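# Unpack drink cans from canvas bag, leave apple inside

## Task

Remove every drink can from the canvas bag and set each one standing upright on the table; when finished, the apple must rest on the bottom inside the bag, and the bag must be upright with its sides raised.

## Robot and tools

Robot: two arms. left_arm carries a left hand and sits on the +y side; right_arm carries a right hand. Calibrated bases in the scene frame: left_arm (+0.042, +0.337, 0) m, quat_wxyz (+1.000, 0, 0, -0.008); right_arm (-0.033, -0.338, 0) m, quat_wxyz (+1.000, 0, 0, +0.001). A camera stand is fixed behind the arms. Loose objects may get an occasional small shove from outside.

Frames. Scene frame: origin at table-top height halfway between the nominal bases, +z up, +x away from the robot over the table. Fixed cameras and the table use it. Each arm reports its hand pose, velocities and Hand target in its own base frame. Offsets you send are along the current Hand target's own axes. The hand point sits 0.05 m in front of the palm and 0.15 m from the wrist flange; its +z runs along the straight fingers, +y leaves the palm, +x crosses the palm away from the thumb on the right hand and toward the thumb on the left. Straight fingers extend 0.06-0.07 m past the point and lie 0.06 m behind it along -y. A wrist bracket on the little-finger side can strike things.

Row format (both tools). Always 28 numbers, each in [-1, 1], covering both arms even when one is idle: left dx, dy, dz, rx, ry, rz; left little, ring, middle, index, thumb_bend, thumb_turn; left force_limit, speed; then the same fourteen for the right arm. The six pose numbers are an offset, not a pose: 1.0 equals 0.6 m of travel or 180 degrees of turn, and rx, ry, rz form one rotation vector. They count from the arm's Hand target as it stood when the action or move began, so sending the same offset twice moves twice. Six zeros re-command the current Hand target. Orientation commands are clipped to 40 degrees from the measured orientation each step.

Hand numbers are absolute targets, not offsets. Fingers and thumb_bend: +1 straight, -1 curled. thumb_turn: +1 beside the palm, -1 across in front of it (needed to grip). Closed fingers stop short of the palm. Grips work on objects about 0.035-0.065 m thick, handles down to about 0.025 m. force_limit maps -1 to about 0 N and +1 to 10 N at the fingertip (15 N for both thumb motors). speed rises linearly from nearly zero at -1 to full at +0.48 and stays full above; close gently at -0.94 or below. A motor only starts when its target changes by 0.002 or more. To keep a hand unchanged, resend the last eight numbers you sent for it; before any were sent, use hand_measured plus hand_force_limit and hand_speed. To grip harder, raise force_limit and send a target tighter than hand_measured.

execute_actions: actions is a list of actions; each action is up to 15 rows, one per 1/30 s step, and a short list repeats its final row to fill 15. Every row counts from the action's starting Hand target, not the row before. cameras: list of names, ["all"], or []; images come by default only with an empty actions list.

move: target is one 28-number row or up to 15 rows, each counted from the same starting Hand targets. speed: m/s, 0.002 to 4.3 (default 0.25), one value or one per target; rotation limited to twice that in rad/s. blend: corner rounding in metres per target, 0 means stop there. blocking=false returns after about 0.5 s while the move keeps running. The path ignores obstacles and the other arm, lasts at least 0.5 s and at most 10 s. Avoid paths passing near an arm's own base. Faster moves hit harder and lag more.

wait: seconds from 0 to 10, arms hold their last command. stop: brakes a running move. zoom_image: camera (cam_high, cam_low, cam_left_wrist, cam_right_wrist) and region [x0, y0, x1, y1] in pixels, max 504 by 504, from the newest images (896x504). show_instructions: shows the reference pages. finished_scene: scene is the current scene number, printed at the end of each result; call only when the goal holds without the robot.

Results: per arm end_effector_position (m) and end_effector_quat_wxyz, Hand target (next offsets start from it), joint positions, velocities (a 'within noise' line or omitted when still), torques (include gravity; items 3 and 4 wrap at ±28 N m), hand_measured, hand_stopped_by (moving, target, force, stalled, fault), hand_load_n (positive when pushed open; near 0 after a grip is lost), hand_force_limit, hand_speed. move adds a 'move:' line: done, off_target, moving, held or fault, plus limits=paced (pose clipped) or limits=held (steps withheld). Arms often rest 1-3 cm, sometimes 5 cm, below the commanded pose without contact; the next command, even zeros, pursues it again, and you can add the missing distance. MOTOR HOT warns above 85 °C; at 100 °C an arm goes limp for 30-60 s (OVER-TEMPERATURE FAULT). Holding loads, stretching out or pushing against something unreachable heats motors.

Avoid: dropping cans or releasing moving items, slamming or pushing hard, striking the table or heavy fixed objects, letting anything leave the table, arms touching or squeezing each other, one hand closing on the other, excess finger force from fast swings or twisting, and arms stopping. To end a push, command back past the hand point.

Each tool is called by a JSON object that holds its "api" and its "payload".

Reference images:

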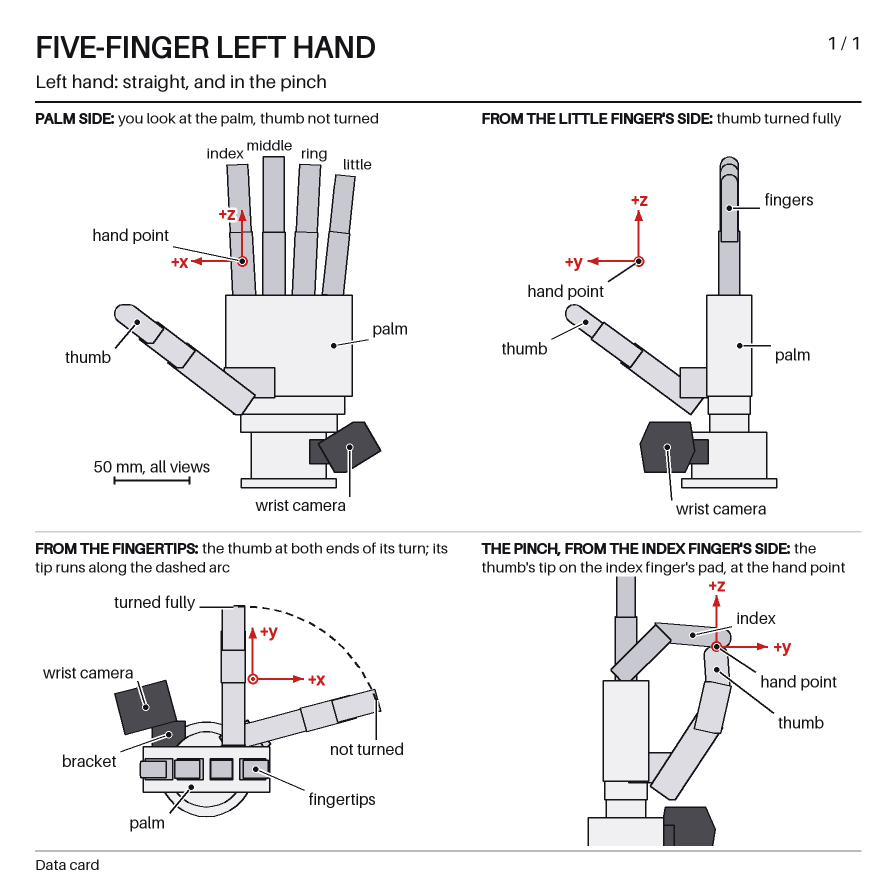

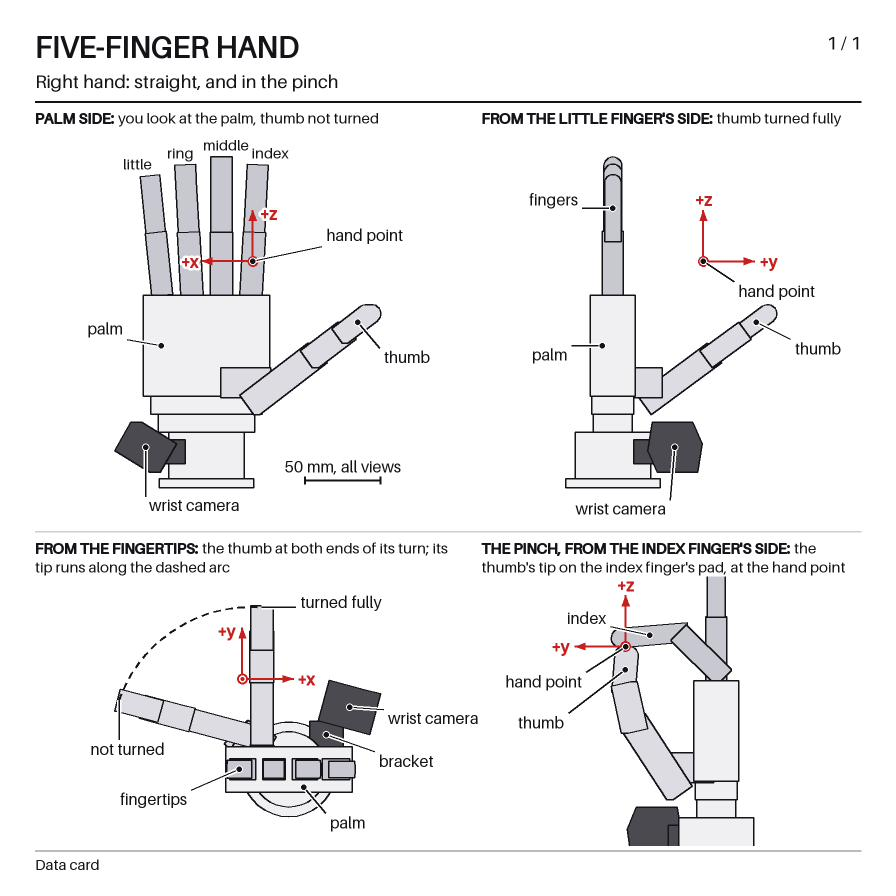

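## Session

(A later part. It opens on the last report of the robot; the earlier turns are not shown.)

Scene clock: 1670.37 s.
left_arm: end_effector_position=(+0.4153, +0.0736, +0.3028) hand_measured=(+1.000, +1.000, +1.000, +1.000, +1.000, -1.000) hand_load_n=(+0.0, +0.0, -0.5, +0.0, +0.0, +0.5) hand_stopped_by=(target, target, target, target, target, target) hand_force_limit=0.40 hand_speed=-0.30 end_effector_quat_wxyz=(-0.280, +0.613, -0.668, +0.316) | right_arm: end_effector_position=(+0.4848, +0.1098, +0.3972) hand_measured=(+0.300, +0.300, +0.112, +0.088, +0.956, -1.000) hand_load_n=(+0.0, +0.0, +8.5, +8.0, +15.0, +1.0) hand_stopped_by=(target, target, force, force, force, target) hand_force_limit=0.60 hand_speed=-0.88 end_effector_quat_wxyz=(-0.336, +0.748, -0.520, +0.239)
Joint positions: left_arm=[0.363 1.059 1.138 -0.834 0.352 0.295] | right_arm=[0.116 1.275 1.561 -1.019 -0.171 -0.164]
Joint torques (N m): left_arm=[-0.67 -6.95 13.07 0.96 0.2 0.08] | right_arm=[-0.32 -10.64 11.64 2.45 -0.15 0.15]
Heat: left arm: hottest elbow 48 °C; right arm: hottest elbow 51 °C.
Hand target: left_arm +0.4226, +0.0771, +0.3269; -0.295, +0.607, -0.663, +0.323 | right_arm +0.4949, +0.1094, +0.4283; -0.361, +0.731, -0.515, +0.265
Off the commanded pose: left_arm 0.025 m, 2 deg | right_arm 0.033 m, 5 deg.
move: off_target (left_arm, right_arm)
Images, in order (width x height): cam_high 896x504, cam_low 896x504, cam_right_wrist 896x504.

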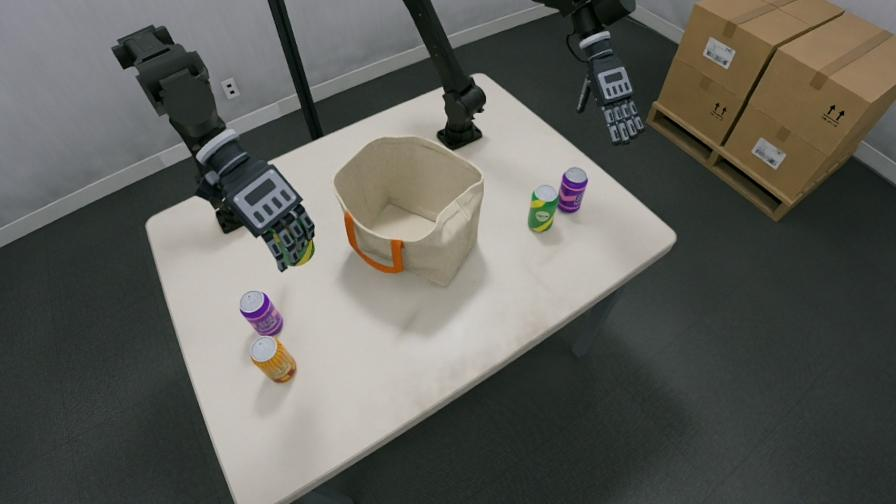

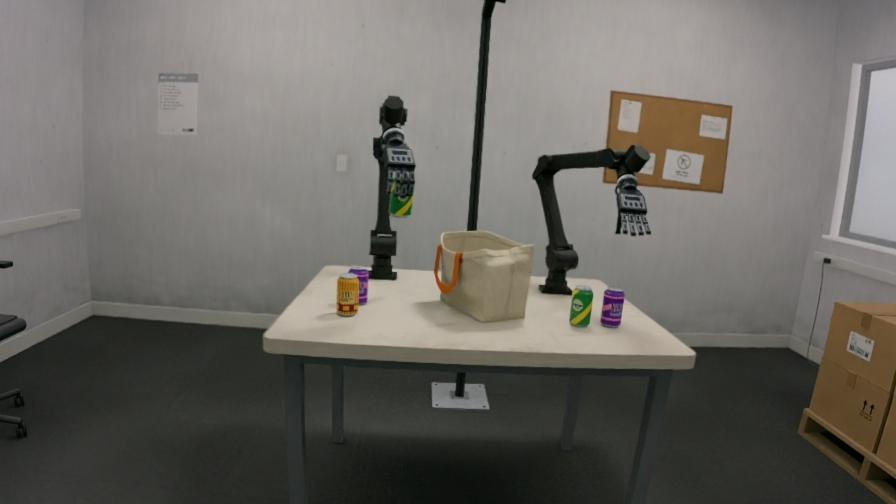

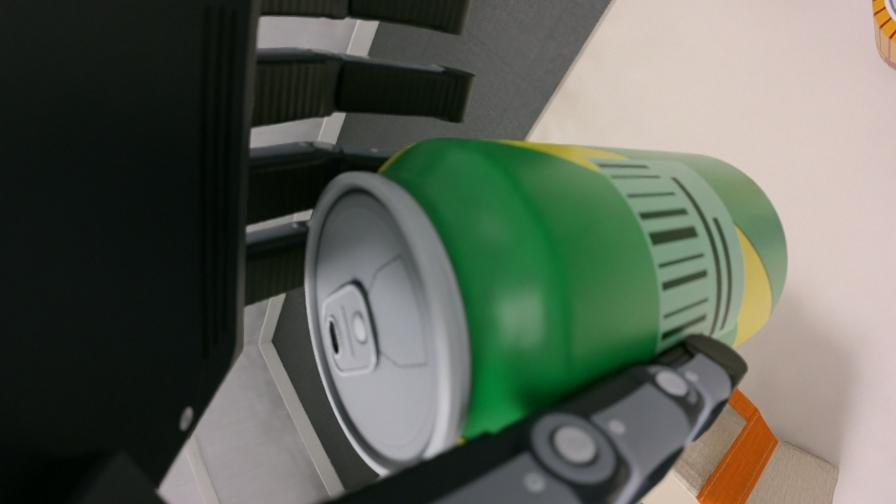

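{"api": "move", "payload": {"target": [0,0,0,0,0,0,1,1,1,1,1,-1,0.4,-0.3,0,0.3586,0.2803,0,0,0,0.3,0.3,-0.32,-0.32,0.3,-1,0.6,-0.88], "speed": 0.17, "cameras": ["cam_low"]}}

{"api": "zoom_image", "payload": {"camera": "cam_low", "region": [330, 220, 470, 340]}}

Scene clock: 1679.83 s.
left_arm: end_effector_position=(+0.4153, +0.0736, +0.3028) hand_measured=(+1.000, +1.000, +1.000, +1.000, +1.000, -1.000) hand_load_n=(+0.0, +0.0, +0.0, +0.0, +0.0, +0.0) hand_stopped_by=(target, target, target, target, target, target) hand_force_limit=0.40 hand_speed=-0.30 end_effector_quat_wxyz=(-0.280, +0.613, -0.668, +0.316) | right_arm: end_effector_position=(+0.4918, +0.1093, +0.1387) hand_measured=(+0.300, +0.300, +0.112, +0.088, +0.956, -1.000) hand_load_n=(+0.0, +0.0, +8.5, +8.0, +15.0, +1.0) hand_stopped_by=(target, target, force, force, force, target) hand_force_limit=0.60 hand_speed=-0.88 end_effector_quat_wxyz=(-0.343, +0.744, -0.517, +0.248)
Joint positions: left_arm=[0.363 1.059 1.138 -0.834 0.352 0.295] | right_arm=[0.113 1.325 0.903 -0.287 -0.171 -0.164]
Joint torques (N m): left_arm=[-0.44 -6.77 13.09 1.09 0.21 0.06] | right_arm=[-0.62 -11.52 8.58 2.54 -0.32 0.09]
Heat: left arm: hottest elbow 48 °C; right arm: hottest elbow 51 °C.
Hand target: left_arm +0.4226, +0.0771, +0.3269; -0.295, +0.607, -0.663, +0.323 | right_arm +0.5016, +0.1074, +0.1551; -0.361, +0.731, -0.515, +0.265
Off the commanded pose: left_arm 0.025 m, 2 deg | right_arm 0.019 m, 3 deg.
move: off_target (left_arm, right_arm)
Images, in order (width x height): cam_low 896x504.

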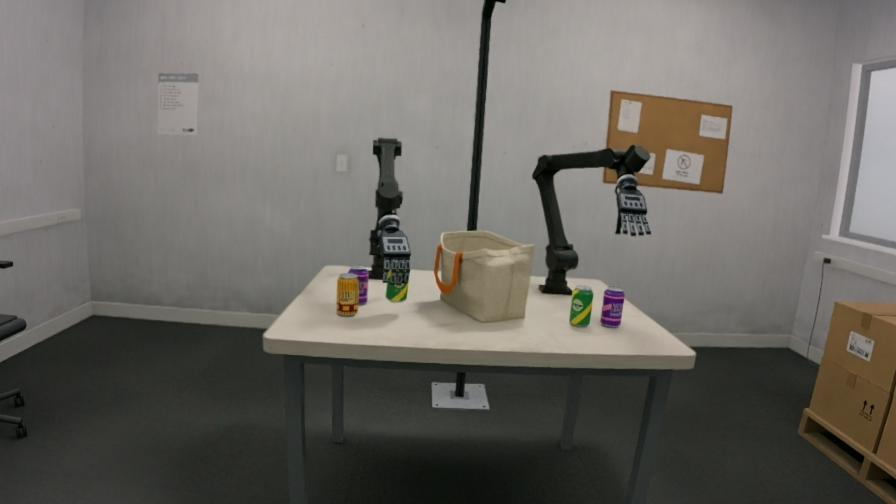

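Scaled by 3.600 from the camera's 896x504 image, which has a finer 1280x720 frame.

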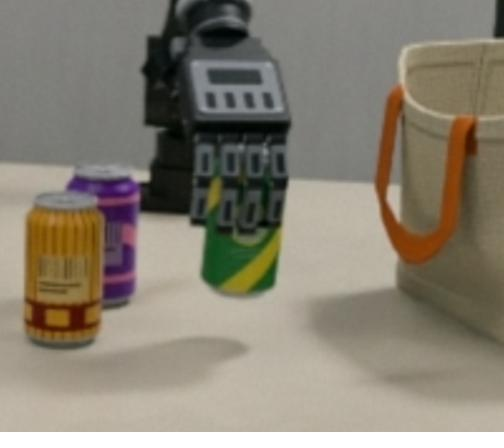

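{"api": "execute_actions", "payload": {"actions": [[[0,0,0,0,0,0,1,1,1,1,1,-1,0.4,-0.3,0,0.0105,0.0082,0,0,0,0.3,0.3,-0.32,-0.32,0.3,-1,0.6,-0.88]],[[0,0,0,0,0,0,1,1,1,1,1,-1,0.4,-0.3,0,0.0105,0.0082,0,0,0,0.3,0.3,-0.32,-0.32,0.3,-1,0.6,-0.88]],[[0,0,0,0,0,0,1,1,1,1,1,-1,0.4,-0.3,0,0.0105,0.0082,0,0,0,0.3,0.3,-0.32,-0.32,0.3,-1,0.6,-0.88]],[[0,0,0,0,0,0,1,1,1,1,1,-1,0.4,-0.3,0,0.0105,0.0082,0,0,0,0.3,0.3,-0.32,-0.32,0.3,-1,0.6,-0.88]]], "cameras": ["cam_low"]}}

{"api": "zoom_image", "payload": {"camera": "cam_low", "region": [330, 220, 470, 340]}}

Scene clock: 1690.13 s.
left_arm: end_effector_position=(+0.4153, +0.0736, +0.3028) hand_measured=(+1.000, +1.000, +1.000, +1.000, +1.000, -1.000) hand_load_n=(+0.0, +0.0, +0.0, +0.0, +0.0, +0.0) hand_stopped_by=(target, target, target, target, target, target) hand_force_limit=0.40 hand_speed=-0.30 end_effector_quat_wxyz=(-0.280, +0.613, -0.668, +0.316) | right_arm: end_effector_position=(+0.4936, +0.1094, +0.1124) hand_measured=(+0.300, +0.300, +0.112, +0.088, +0.956, -1.000) hand_load_n=(+0.0, +0.0, +8.0, +8.0, +15.0, +0.5) hand_stopped_by=(target, target, force, force, force, target) hand_force_limit=0.60 hand_speed=-0.88 end_effector_quat_wxyz=(-0.347, +0.742, -0.515, +0.252)
Joint positions: left_arm=[0.363 1.059 1.138 -0.834 0.352 0.295] | right_arm=[0.113 1.36 0.854 -0.19 -0.172 -0.164]
Joint torques (N m): left_arm=[-0.73 -6.89 13.12 0.92 0.2 0.08] | right_arm=[-0.73 -11.05 8.09 2.5 -0.32 0.09]
Heat: left arm: hottest elbow 49 °C; right arm: hottest elbow 50 °C.
Hand target: left_arm +0.4226, +0.0771, +0.3269; -0.295, +0.607, -0.663, +0.323 | right_arm +0.5024, +0.1071, +0.1232; -0.361, +0.731, -0.515, +0.265
Off the commanded pose: left_arm 0.025 m, 2 deg | right_arm 0.014 m, 2 deg.
Images, in order (width x height): cam_low 896x504.

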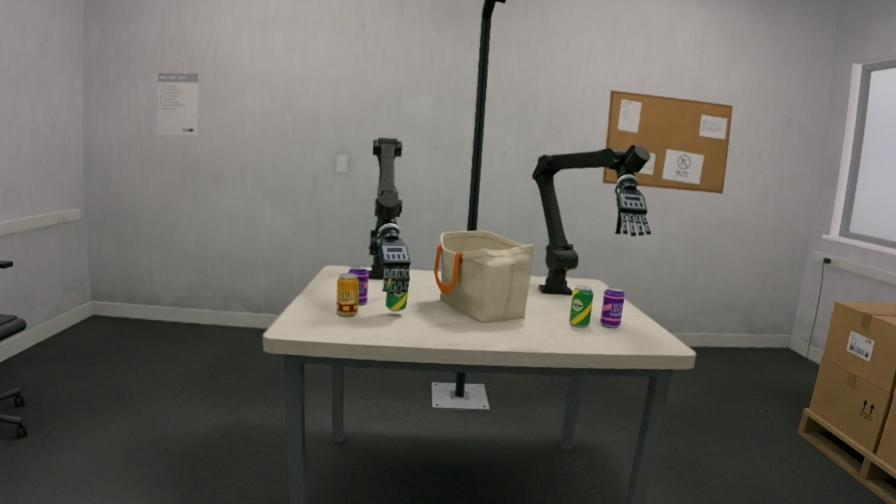

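Scaled by 3.600 from the camera's 896x504 image, which has a finer 1280x720 frame.

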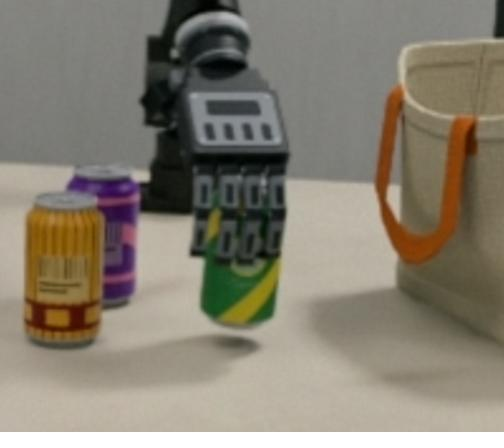

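{"api": "execute_actions", "payload": {"actions": [[[0,0,0,0,0,0,1,1,1,1,1,-1,0.4,-0.3,0,0.0105,0.0082,0,0,0,0.3,0.3,-0.32,-0.32,0.3,-1,0.6,-0.88]],[[0,0,0,0,0,0,1,1,1,1,1,-1,0.4,-0.3,0,0.0079,0.0062,0,0,0,0.3,0.3,-0.32,-0.32,0.3,-1,0.6,-0.88]],[[0,0,0,0,0,0,1,1,1,1,1,-1,0.4,-0.3,0,0.0053,0.0041,0,0,0,0.3,0.3,-0.32,-0.32,0.3,-1,0.6,-0.88]]], "cameras": ["cam_low"]}}

{"api": "zoom_image", "payload": {"camera": "cam_low", "region": [360, 240, 450, 330]}}

Scene clock: 1703.30 s.
left_arm: end_effector_position=(+0.4153, +0.0736, +0.3028) hand_measured=(+1.000, +1.000, +1.000, +1.000, +1.000, -1.000) hand_load_n=(+0.0, +0.0, +0.0, +0.0, +0.0, +0.0) hand_stopped_by=(target, target, target, target, target, target) hand_force_limit=0.40 hand_speed=-0.30 end_effector_quat_wxyz=(-0.280, +0.613, -0.668, +0.316) | right_arm: end_effector_position=(+0.4942, +0.1093, +0.0955) hand_measured=(+0.300, +0.300, +0.112, +0.088, +0.956, -1.000) hand_load_n=(+0.0, +0.0, +8.0, +8.0, +15.0, +0.5) hand_stopped_by=(target, target, force, force, force, target) hand_force_limit=0.60 hand_speed=-0.88 end_effector_quat_wxyz=(-0.348, +0.742, -0.515, +0.253)
Joint positions: left_arm=[0.363 1.059 1.138 -0.834 0.352 0.295] | right_arm=[0.113 1.387 0.828 -0.135 -0.172 -0.164]
Joint torques (N m): left_arm=[-0.5 -7.24 13.07 1.01 0.23 0.1] | right_arm=[-0.73 -10.99 7.8 2.52 -0.32 0.09]
Heat: left arm: hottest elbow 49 °C; right arm: hottest elbow 49 °C.
Hand target: left_arm +0.4226, +0.0771, +0.3269; -0.295, +0.607, -0.663, +0.323 | right_arm +0.5029, +0.1070, +0.1052; -0.361, +0.731, -0.515, +0.265
Off the commanded pose: left_arm 0.025 m, 2 deg | right_arm 0.013 m, 2 deg.
Images, in order (width x height): cam_low 896x504.

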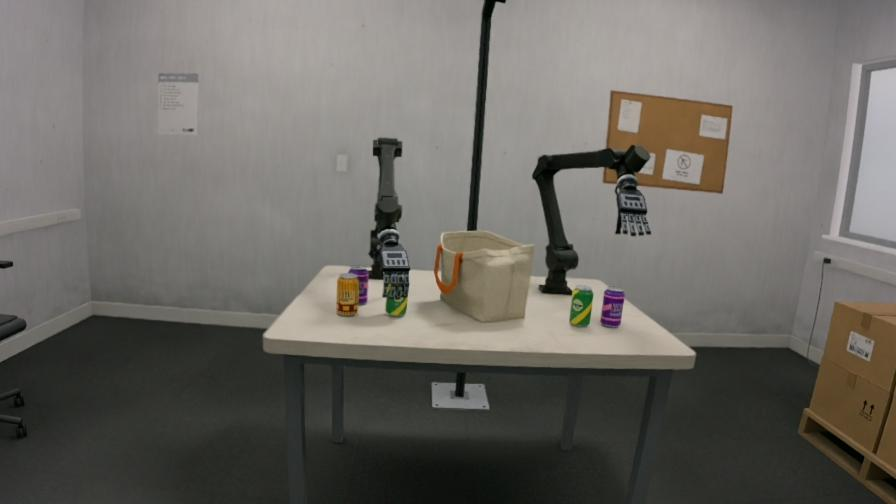

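Scaled by 5.600 from the camera's 896x504 image, which has a finer 1280x720 frame.

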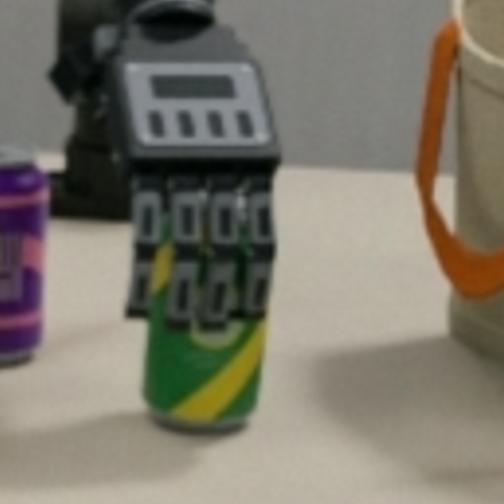

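{"api": "execute_actions", "payload": {"actions": [[[0,0,0,0,0,0,1,1,1,1,1,-1,0.4,-0.3,0,0.0053,0.0041,0,0,0,0.3,0.3,-0.32,-0.32,0.3,-1,0.6,-0.88]],[[0,0,0,0,0,0,1,1,1,1,1,-1,0.4,-0.3,0,0.0053,0.0041,0,0,0,0.3,0.3,-0.32,-0.32,0.3,-1,0.6,-0.88]]], "cameras": ["cam_low"]}}

{"api": "zoom_image", "payload": {"camera": "cam_low", "region": [360, 240, 450, 330]}}

Scene clock: 1712.77 s.
left_arm: end_effector_position=(+0.4153, +0.0736, +0.3028) hand_measured=(+1.000, +1.000, +1.000, +1.000, +1.000, -1.000) hand_load_n=(-0.5, +0.0, +0.0, +0.0, +0.0, +0.0) hand_stopped_by=(target, target, target, target, target, target) hand_force_limit=0.40 hand_speed=-0.30 end_effector_quat_wxyz=(-0.280, +0.613, -0.668, +0.316) | right_arm: end_effector_position=(+0.4973, +0.1097, +0.0940) hand_measured=(+0.300, +0.300, +0.112, +0.088, +0.956, -1.000) hand_load_n=(+0.0, +0.0, +8.0, +8.0, +15.0, +1.0) hand_stopped_by=(target, target, force, force, force, target) hand_force_limit=0.60 hand_speed=-0.88 end_effector_quat_wxyz=(-0.352, +0.739, -0.512, +0.258)
Joint positions: left_arm=[0.363 1.059 1.138 -0.834 0.352 0.295] | right_arm=[0.112 1.393 0.822 -0.107 -0.173 -0.164]
Joint torques (N m): left_arm=[-0.62 -6.71 13.09 1.06 0.23 0.09] | right_arm=[-0.62 -10.4 7.42 2.43 -0.27 0.09]
Heat: left arm: hottest elbow 50 °C; right arm: hottest elbow 49 °C.
Hand target: left_arm +0.4226, +0.0771, +0.3269; -0.295, +0.607, -0.663, +0.323 | right_arm +0.5030, +0.1070, +0.0971; -0.361, +0.731, -0.515, +0.265
Off the commanded pose: left_arm 0.025 m, 2 deg | right_arm 0.007 m, 2 deg.
Images, in order (width x height): cam_low 896x504.

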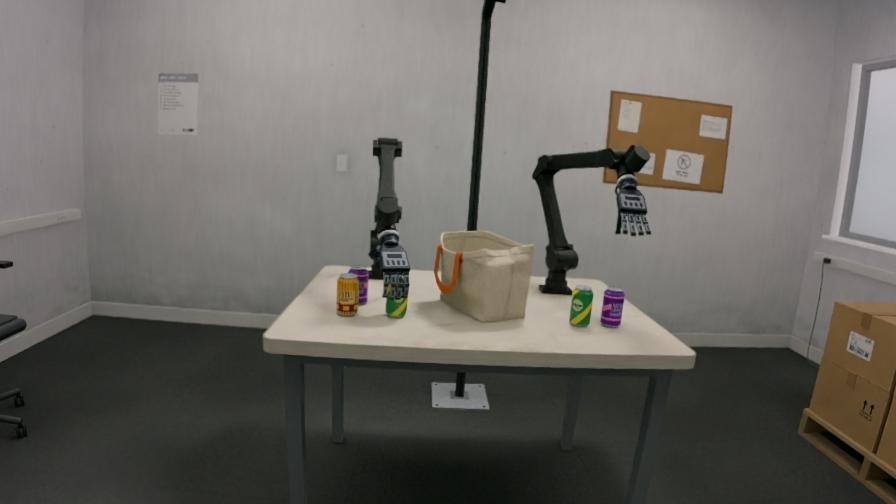

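Scaled by 5.600 from the camera's 896x504 image, which has a finer 1280x720 frame.

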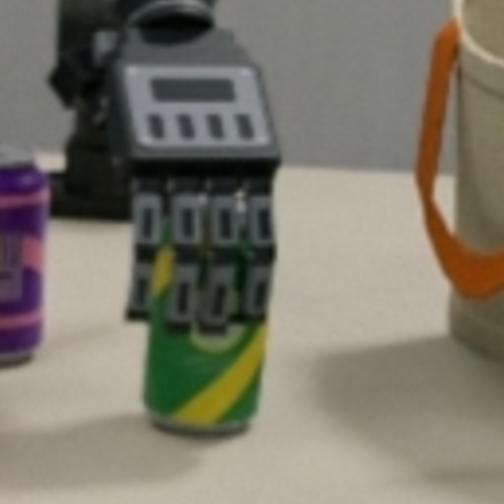

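{"api": "execute_actions", "payload": {"actions": [[[0,0,0,0,0,0,1,1,1,1,1,-1,0.4,-0.3,0,0.0026,0.002,0,0,0,0.3,0.3,0.15,0.12,1,-1,0.4,-0.88]],[[0,0,0,0,0,0,1,1,1,1,1,-1,0.4,-0.3,0,0,0,0,0,0,0.3,0.3,0.18,0.15,1,-1,0.4,-0.85]],[[0,0,0,0,0,0,1,1,1,1,1,-1,0.4,-0.3,0,0,0,0,0,0,0.6,0.6,0.6,0.6,1,-1,0.4,-0.6]],[[0,0,0,0,0,0,1,1,1,1,1,-1,0.4,-0.3,0,0,0,0,0,0,1,1,1,1,1,-1,0.4,-0.3]],[[0,0,0,0,0,0,1,1,1,1,1,-1,0.4,-0.3,0,0,0,0,0,0,1,1,1,1,1,-1,0.4,-0.3]]], "cameras": ["cam_low","cam_right_wrist"]}}

{"api": "zoom_image", "payload": {"camera": "cam_low", "region": [360, 240, 450, 330]}}

Scene clock: 1725.43 s.
left_arm: end_effector_position=(+0.4153, +0.0736, +0.3028) hand_measured=(+1.000, +1.000, +1.000, +1.000, +1.000, -1.000) hand_load_n=(+0.0, +0.0, +0.0, +0.0, +0.0, +0.0) hand_stopped_by=(target, target, target, target, target, target) hand_force_limit=0.40 hand_speed=-0.30 end_effector_quat_wxyz=(-0.280, +0.613, -0.668, +0.316) | right_arm: end_effector_position=(+0.5005, +0.1097, +0.0962) hand_measured=(+1.000, +1.000, +1.000, +1.000, +1.000, -1.000) hand_load_n=(+0.0, +0.0, +0.0, +0.0, +0.0, +0.0) hand_stopped_by=(target, target, target, target, target, target) hand_force_limit=0.40 hand_speed=-0.30 end_effector_quat_wxyz=(-0.357, +0.737, -0.510, +0.262)
Joint positions: left_arm=[0.363 1.059 1.138 -0.834 0.352 0.295] | right_arm=[0.111 1.394 0.822 -0.092 -0.174 -0.163]
Joint torques (N m): left_arm=[-0.56 -6.89 13.18 1.05 0.22 0.09] | right_arm=[-0.62 -10.23 7.24 2.13 -0.24 0.09]
Heat: left arm: hottest elbow 50 °C; right arm: hottest elbow 48 °C.
Hand target: left_arm +0.4226, +0.0771, +0.3269; -0.295, +0.607, -0.663, +0.323 | right_arm +0.5031, +0.1068, +0.0952; -0.361, +0.731, -0.515, +0.265
Off the commanded pose: left_arm 0.025 m, 2 deg | right_arm 0.004 m, 1 deg.
Images, in order (width x height): cam_low 896x504, cam_right_wrist 896x504.

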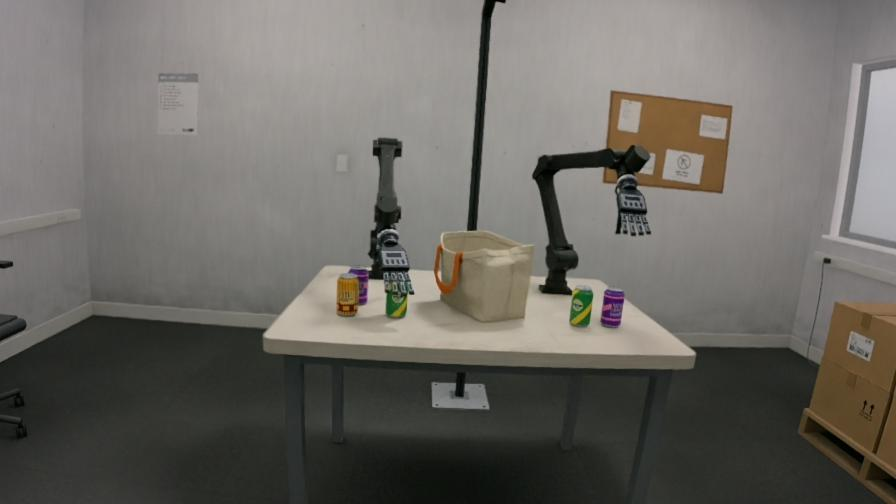

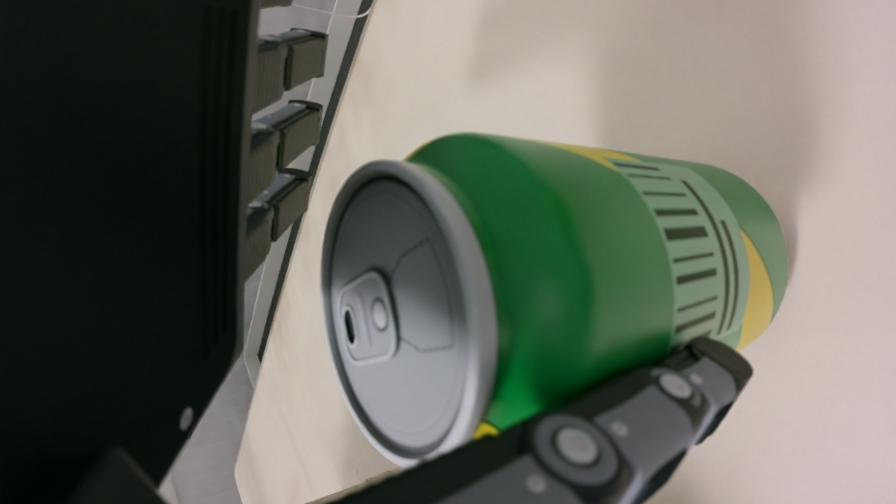

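Scaled by 5.600 from the camera's 896x504 image, which has a finer 1280x720 frame.

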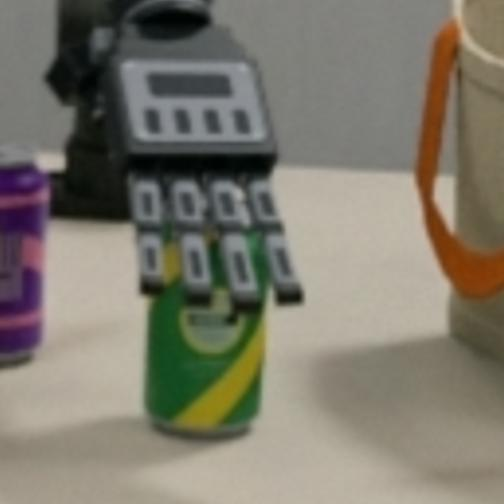

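{"api": "move", "payload": {"target": [0,0,0,0,0,0,1,1,1,1,1,-1,0.4,-0.3,0,-0.3283,-0.2567,0,0,0,1,1,1,1,1,-1,0.4,-0.3], "speed": 0.15, "cameras": ["cam_low","cam_right_wrist","cam_high","cam_left_wrist"]}}

{"api": "zoom_image", "payload": {"camera": "cam_high", "region": [200, 100, 660, 400]}}

Scene clock: 1735.33 s.
left_arm: end_effector_position=(+0.4153, +0.0736, +0.3028) hand_measured=(+1.000, +1.000, +1.000, +1.000, +1.000, -1.000) hand_load_n=(+0.0, +0.0, +0.0, +0.0, +0.0, +0.0) hand_stopped_by=(target, target, target, target, target, target) hand_force_limit=0.40 hand_speed=-0.30 end_effector_quat_wxyz=(-0.280, +0.613, -0.668, +0.316) | right_arm: end_effector_position=(+0.4863, +0.1084, +0.3189) hand_measured=(+1.000, +1.000, +1.000, +1.000, +1.000, -1.000) hand_load_n=(+0.0, +0.0, -0.5, +0.0, +0.0, +0.0) hand_stopped_by=(target, target, target, target, target, target) hand_force_limit=0.40 hand_speed=-0.30 end_effector_quat_wxyz=(-0.349, +0.740, -0.517, +0.252)
Joint positions: left_arm=[0.363 1.059 1.138 -0.834 0.352 0.295] | right_arm=[0.111 1.216 1.284 -0.761 -0.174 -0.158]
Joint torques (N m): left_arm=[-0.56 -6.65 13.16 0.95 0.23 0.08] | right_arm=[-0.09 -8.59 13.16 1.06 -0.07 0.07]
Heat: left arm: hottest elbow 50 °C; right arm: hottest elbow 48 °C.
Hand target: left_arm +0.4226, +0.0771, +0.3269; -0.295, +0.607, -0.663, +0.323 | right_arm +0.4969, +0.1087, +0.3451; -0.361, +0.731, -0.515, +0.265
Off the commanded pose: left_arm 0.025 m, 2 deg | right_arm 0.028 m, 2 deg.
move: off_target (left_arm, right_arm)

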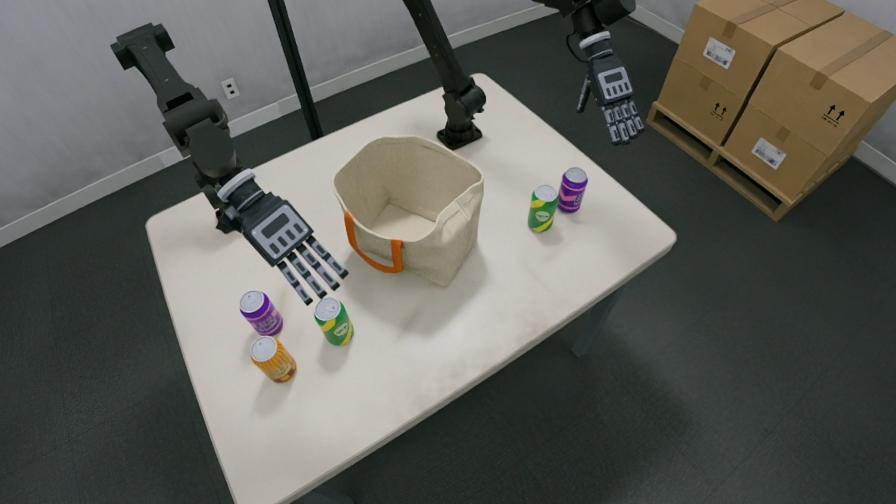

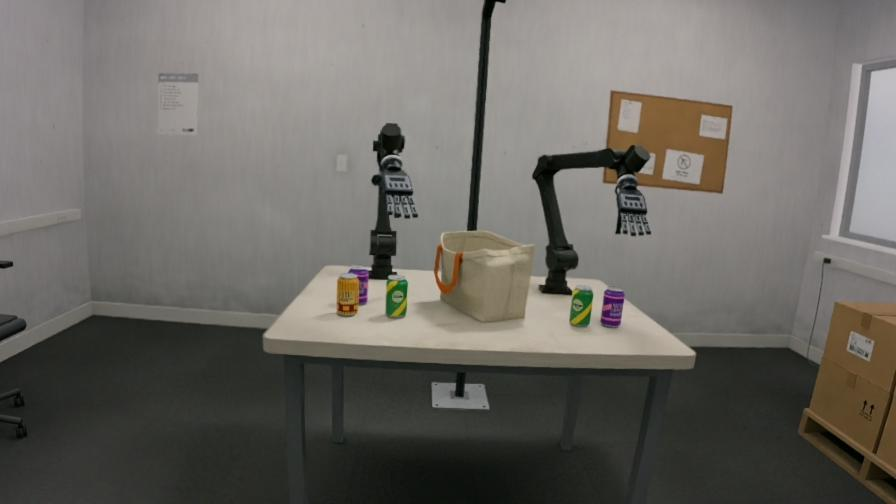

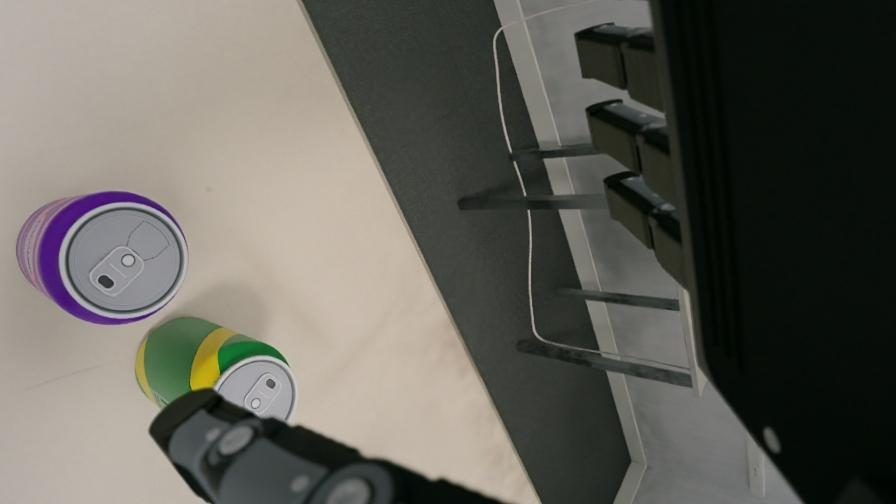

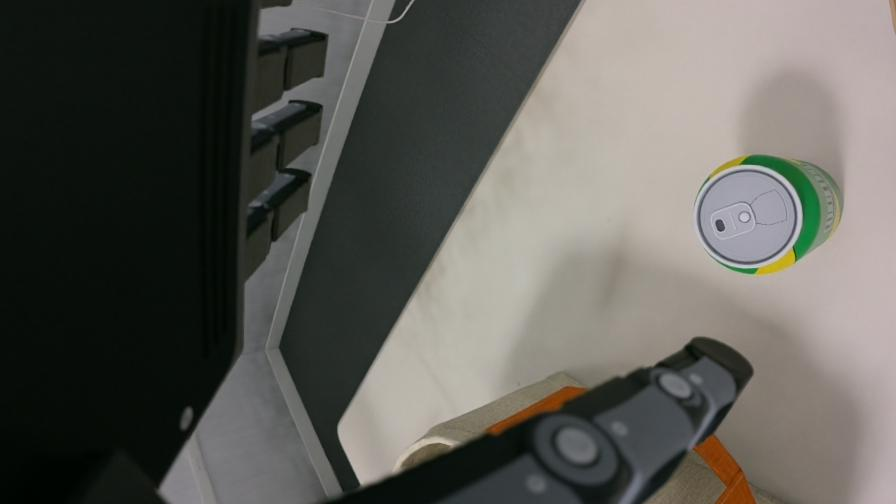

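Scaled by 1.096 from the camera's 896x504 image, which has a finer 1280x720 frame.

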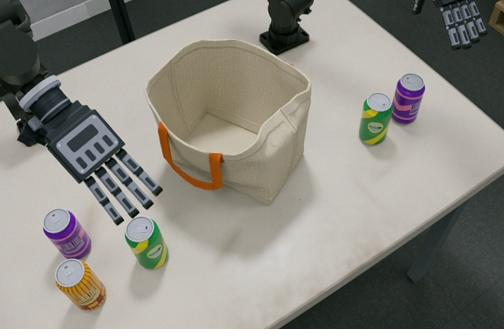

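{"api": "zoom_image", "payload": {"camera": "cam_high", "region": [320, 120, 500, 300]}}

{"api": "zoom_image", "payload": {"camera": "cam_low", "region": [420, 210, 560, 340]}}

Scaled by 2.800 from the camera's 896x504 image, which has a finer 1280x720 frame.

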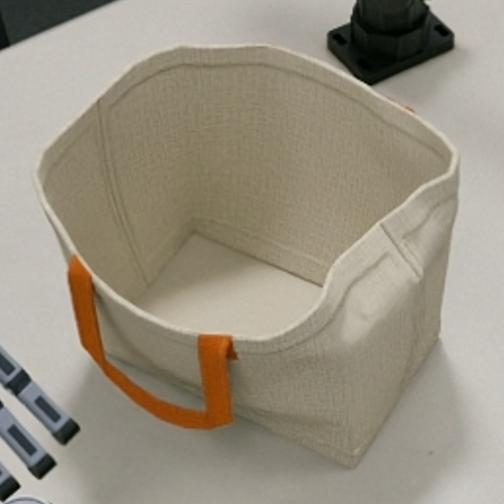

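Scaled by 3.600 from the camera's 896x504 image, which has a finer 1280x720 frame.

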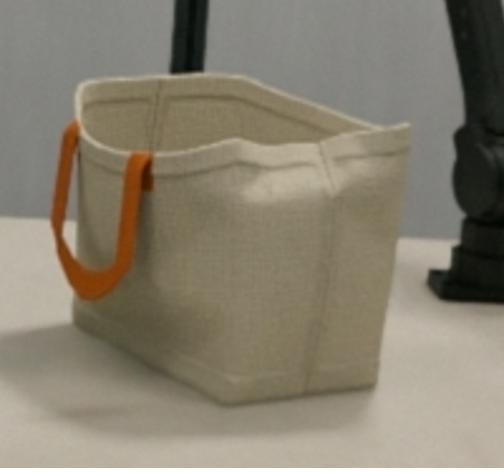

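{"api": "finished_scene", "payload": {"scene": 3}}

The scene is finished: the task was done.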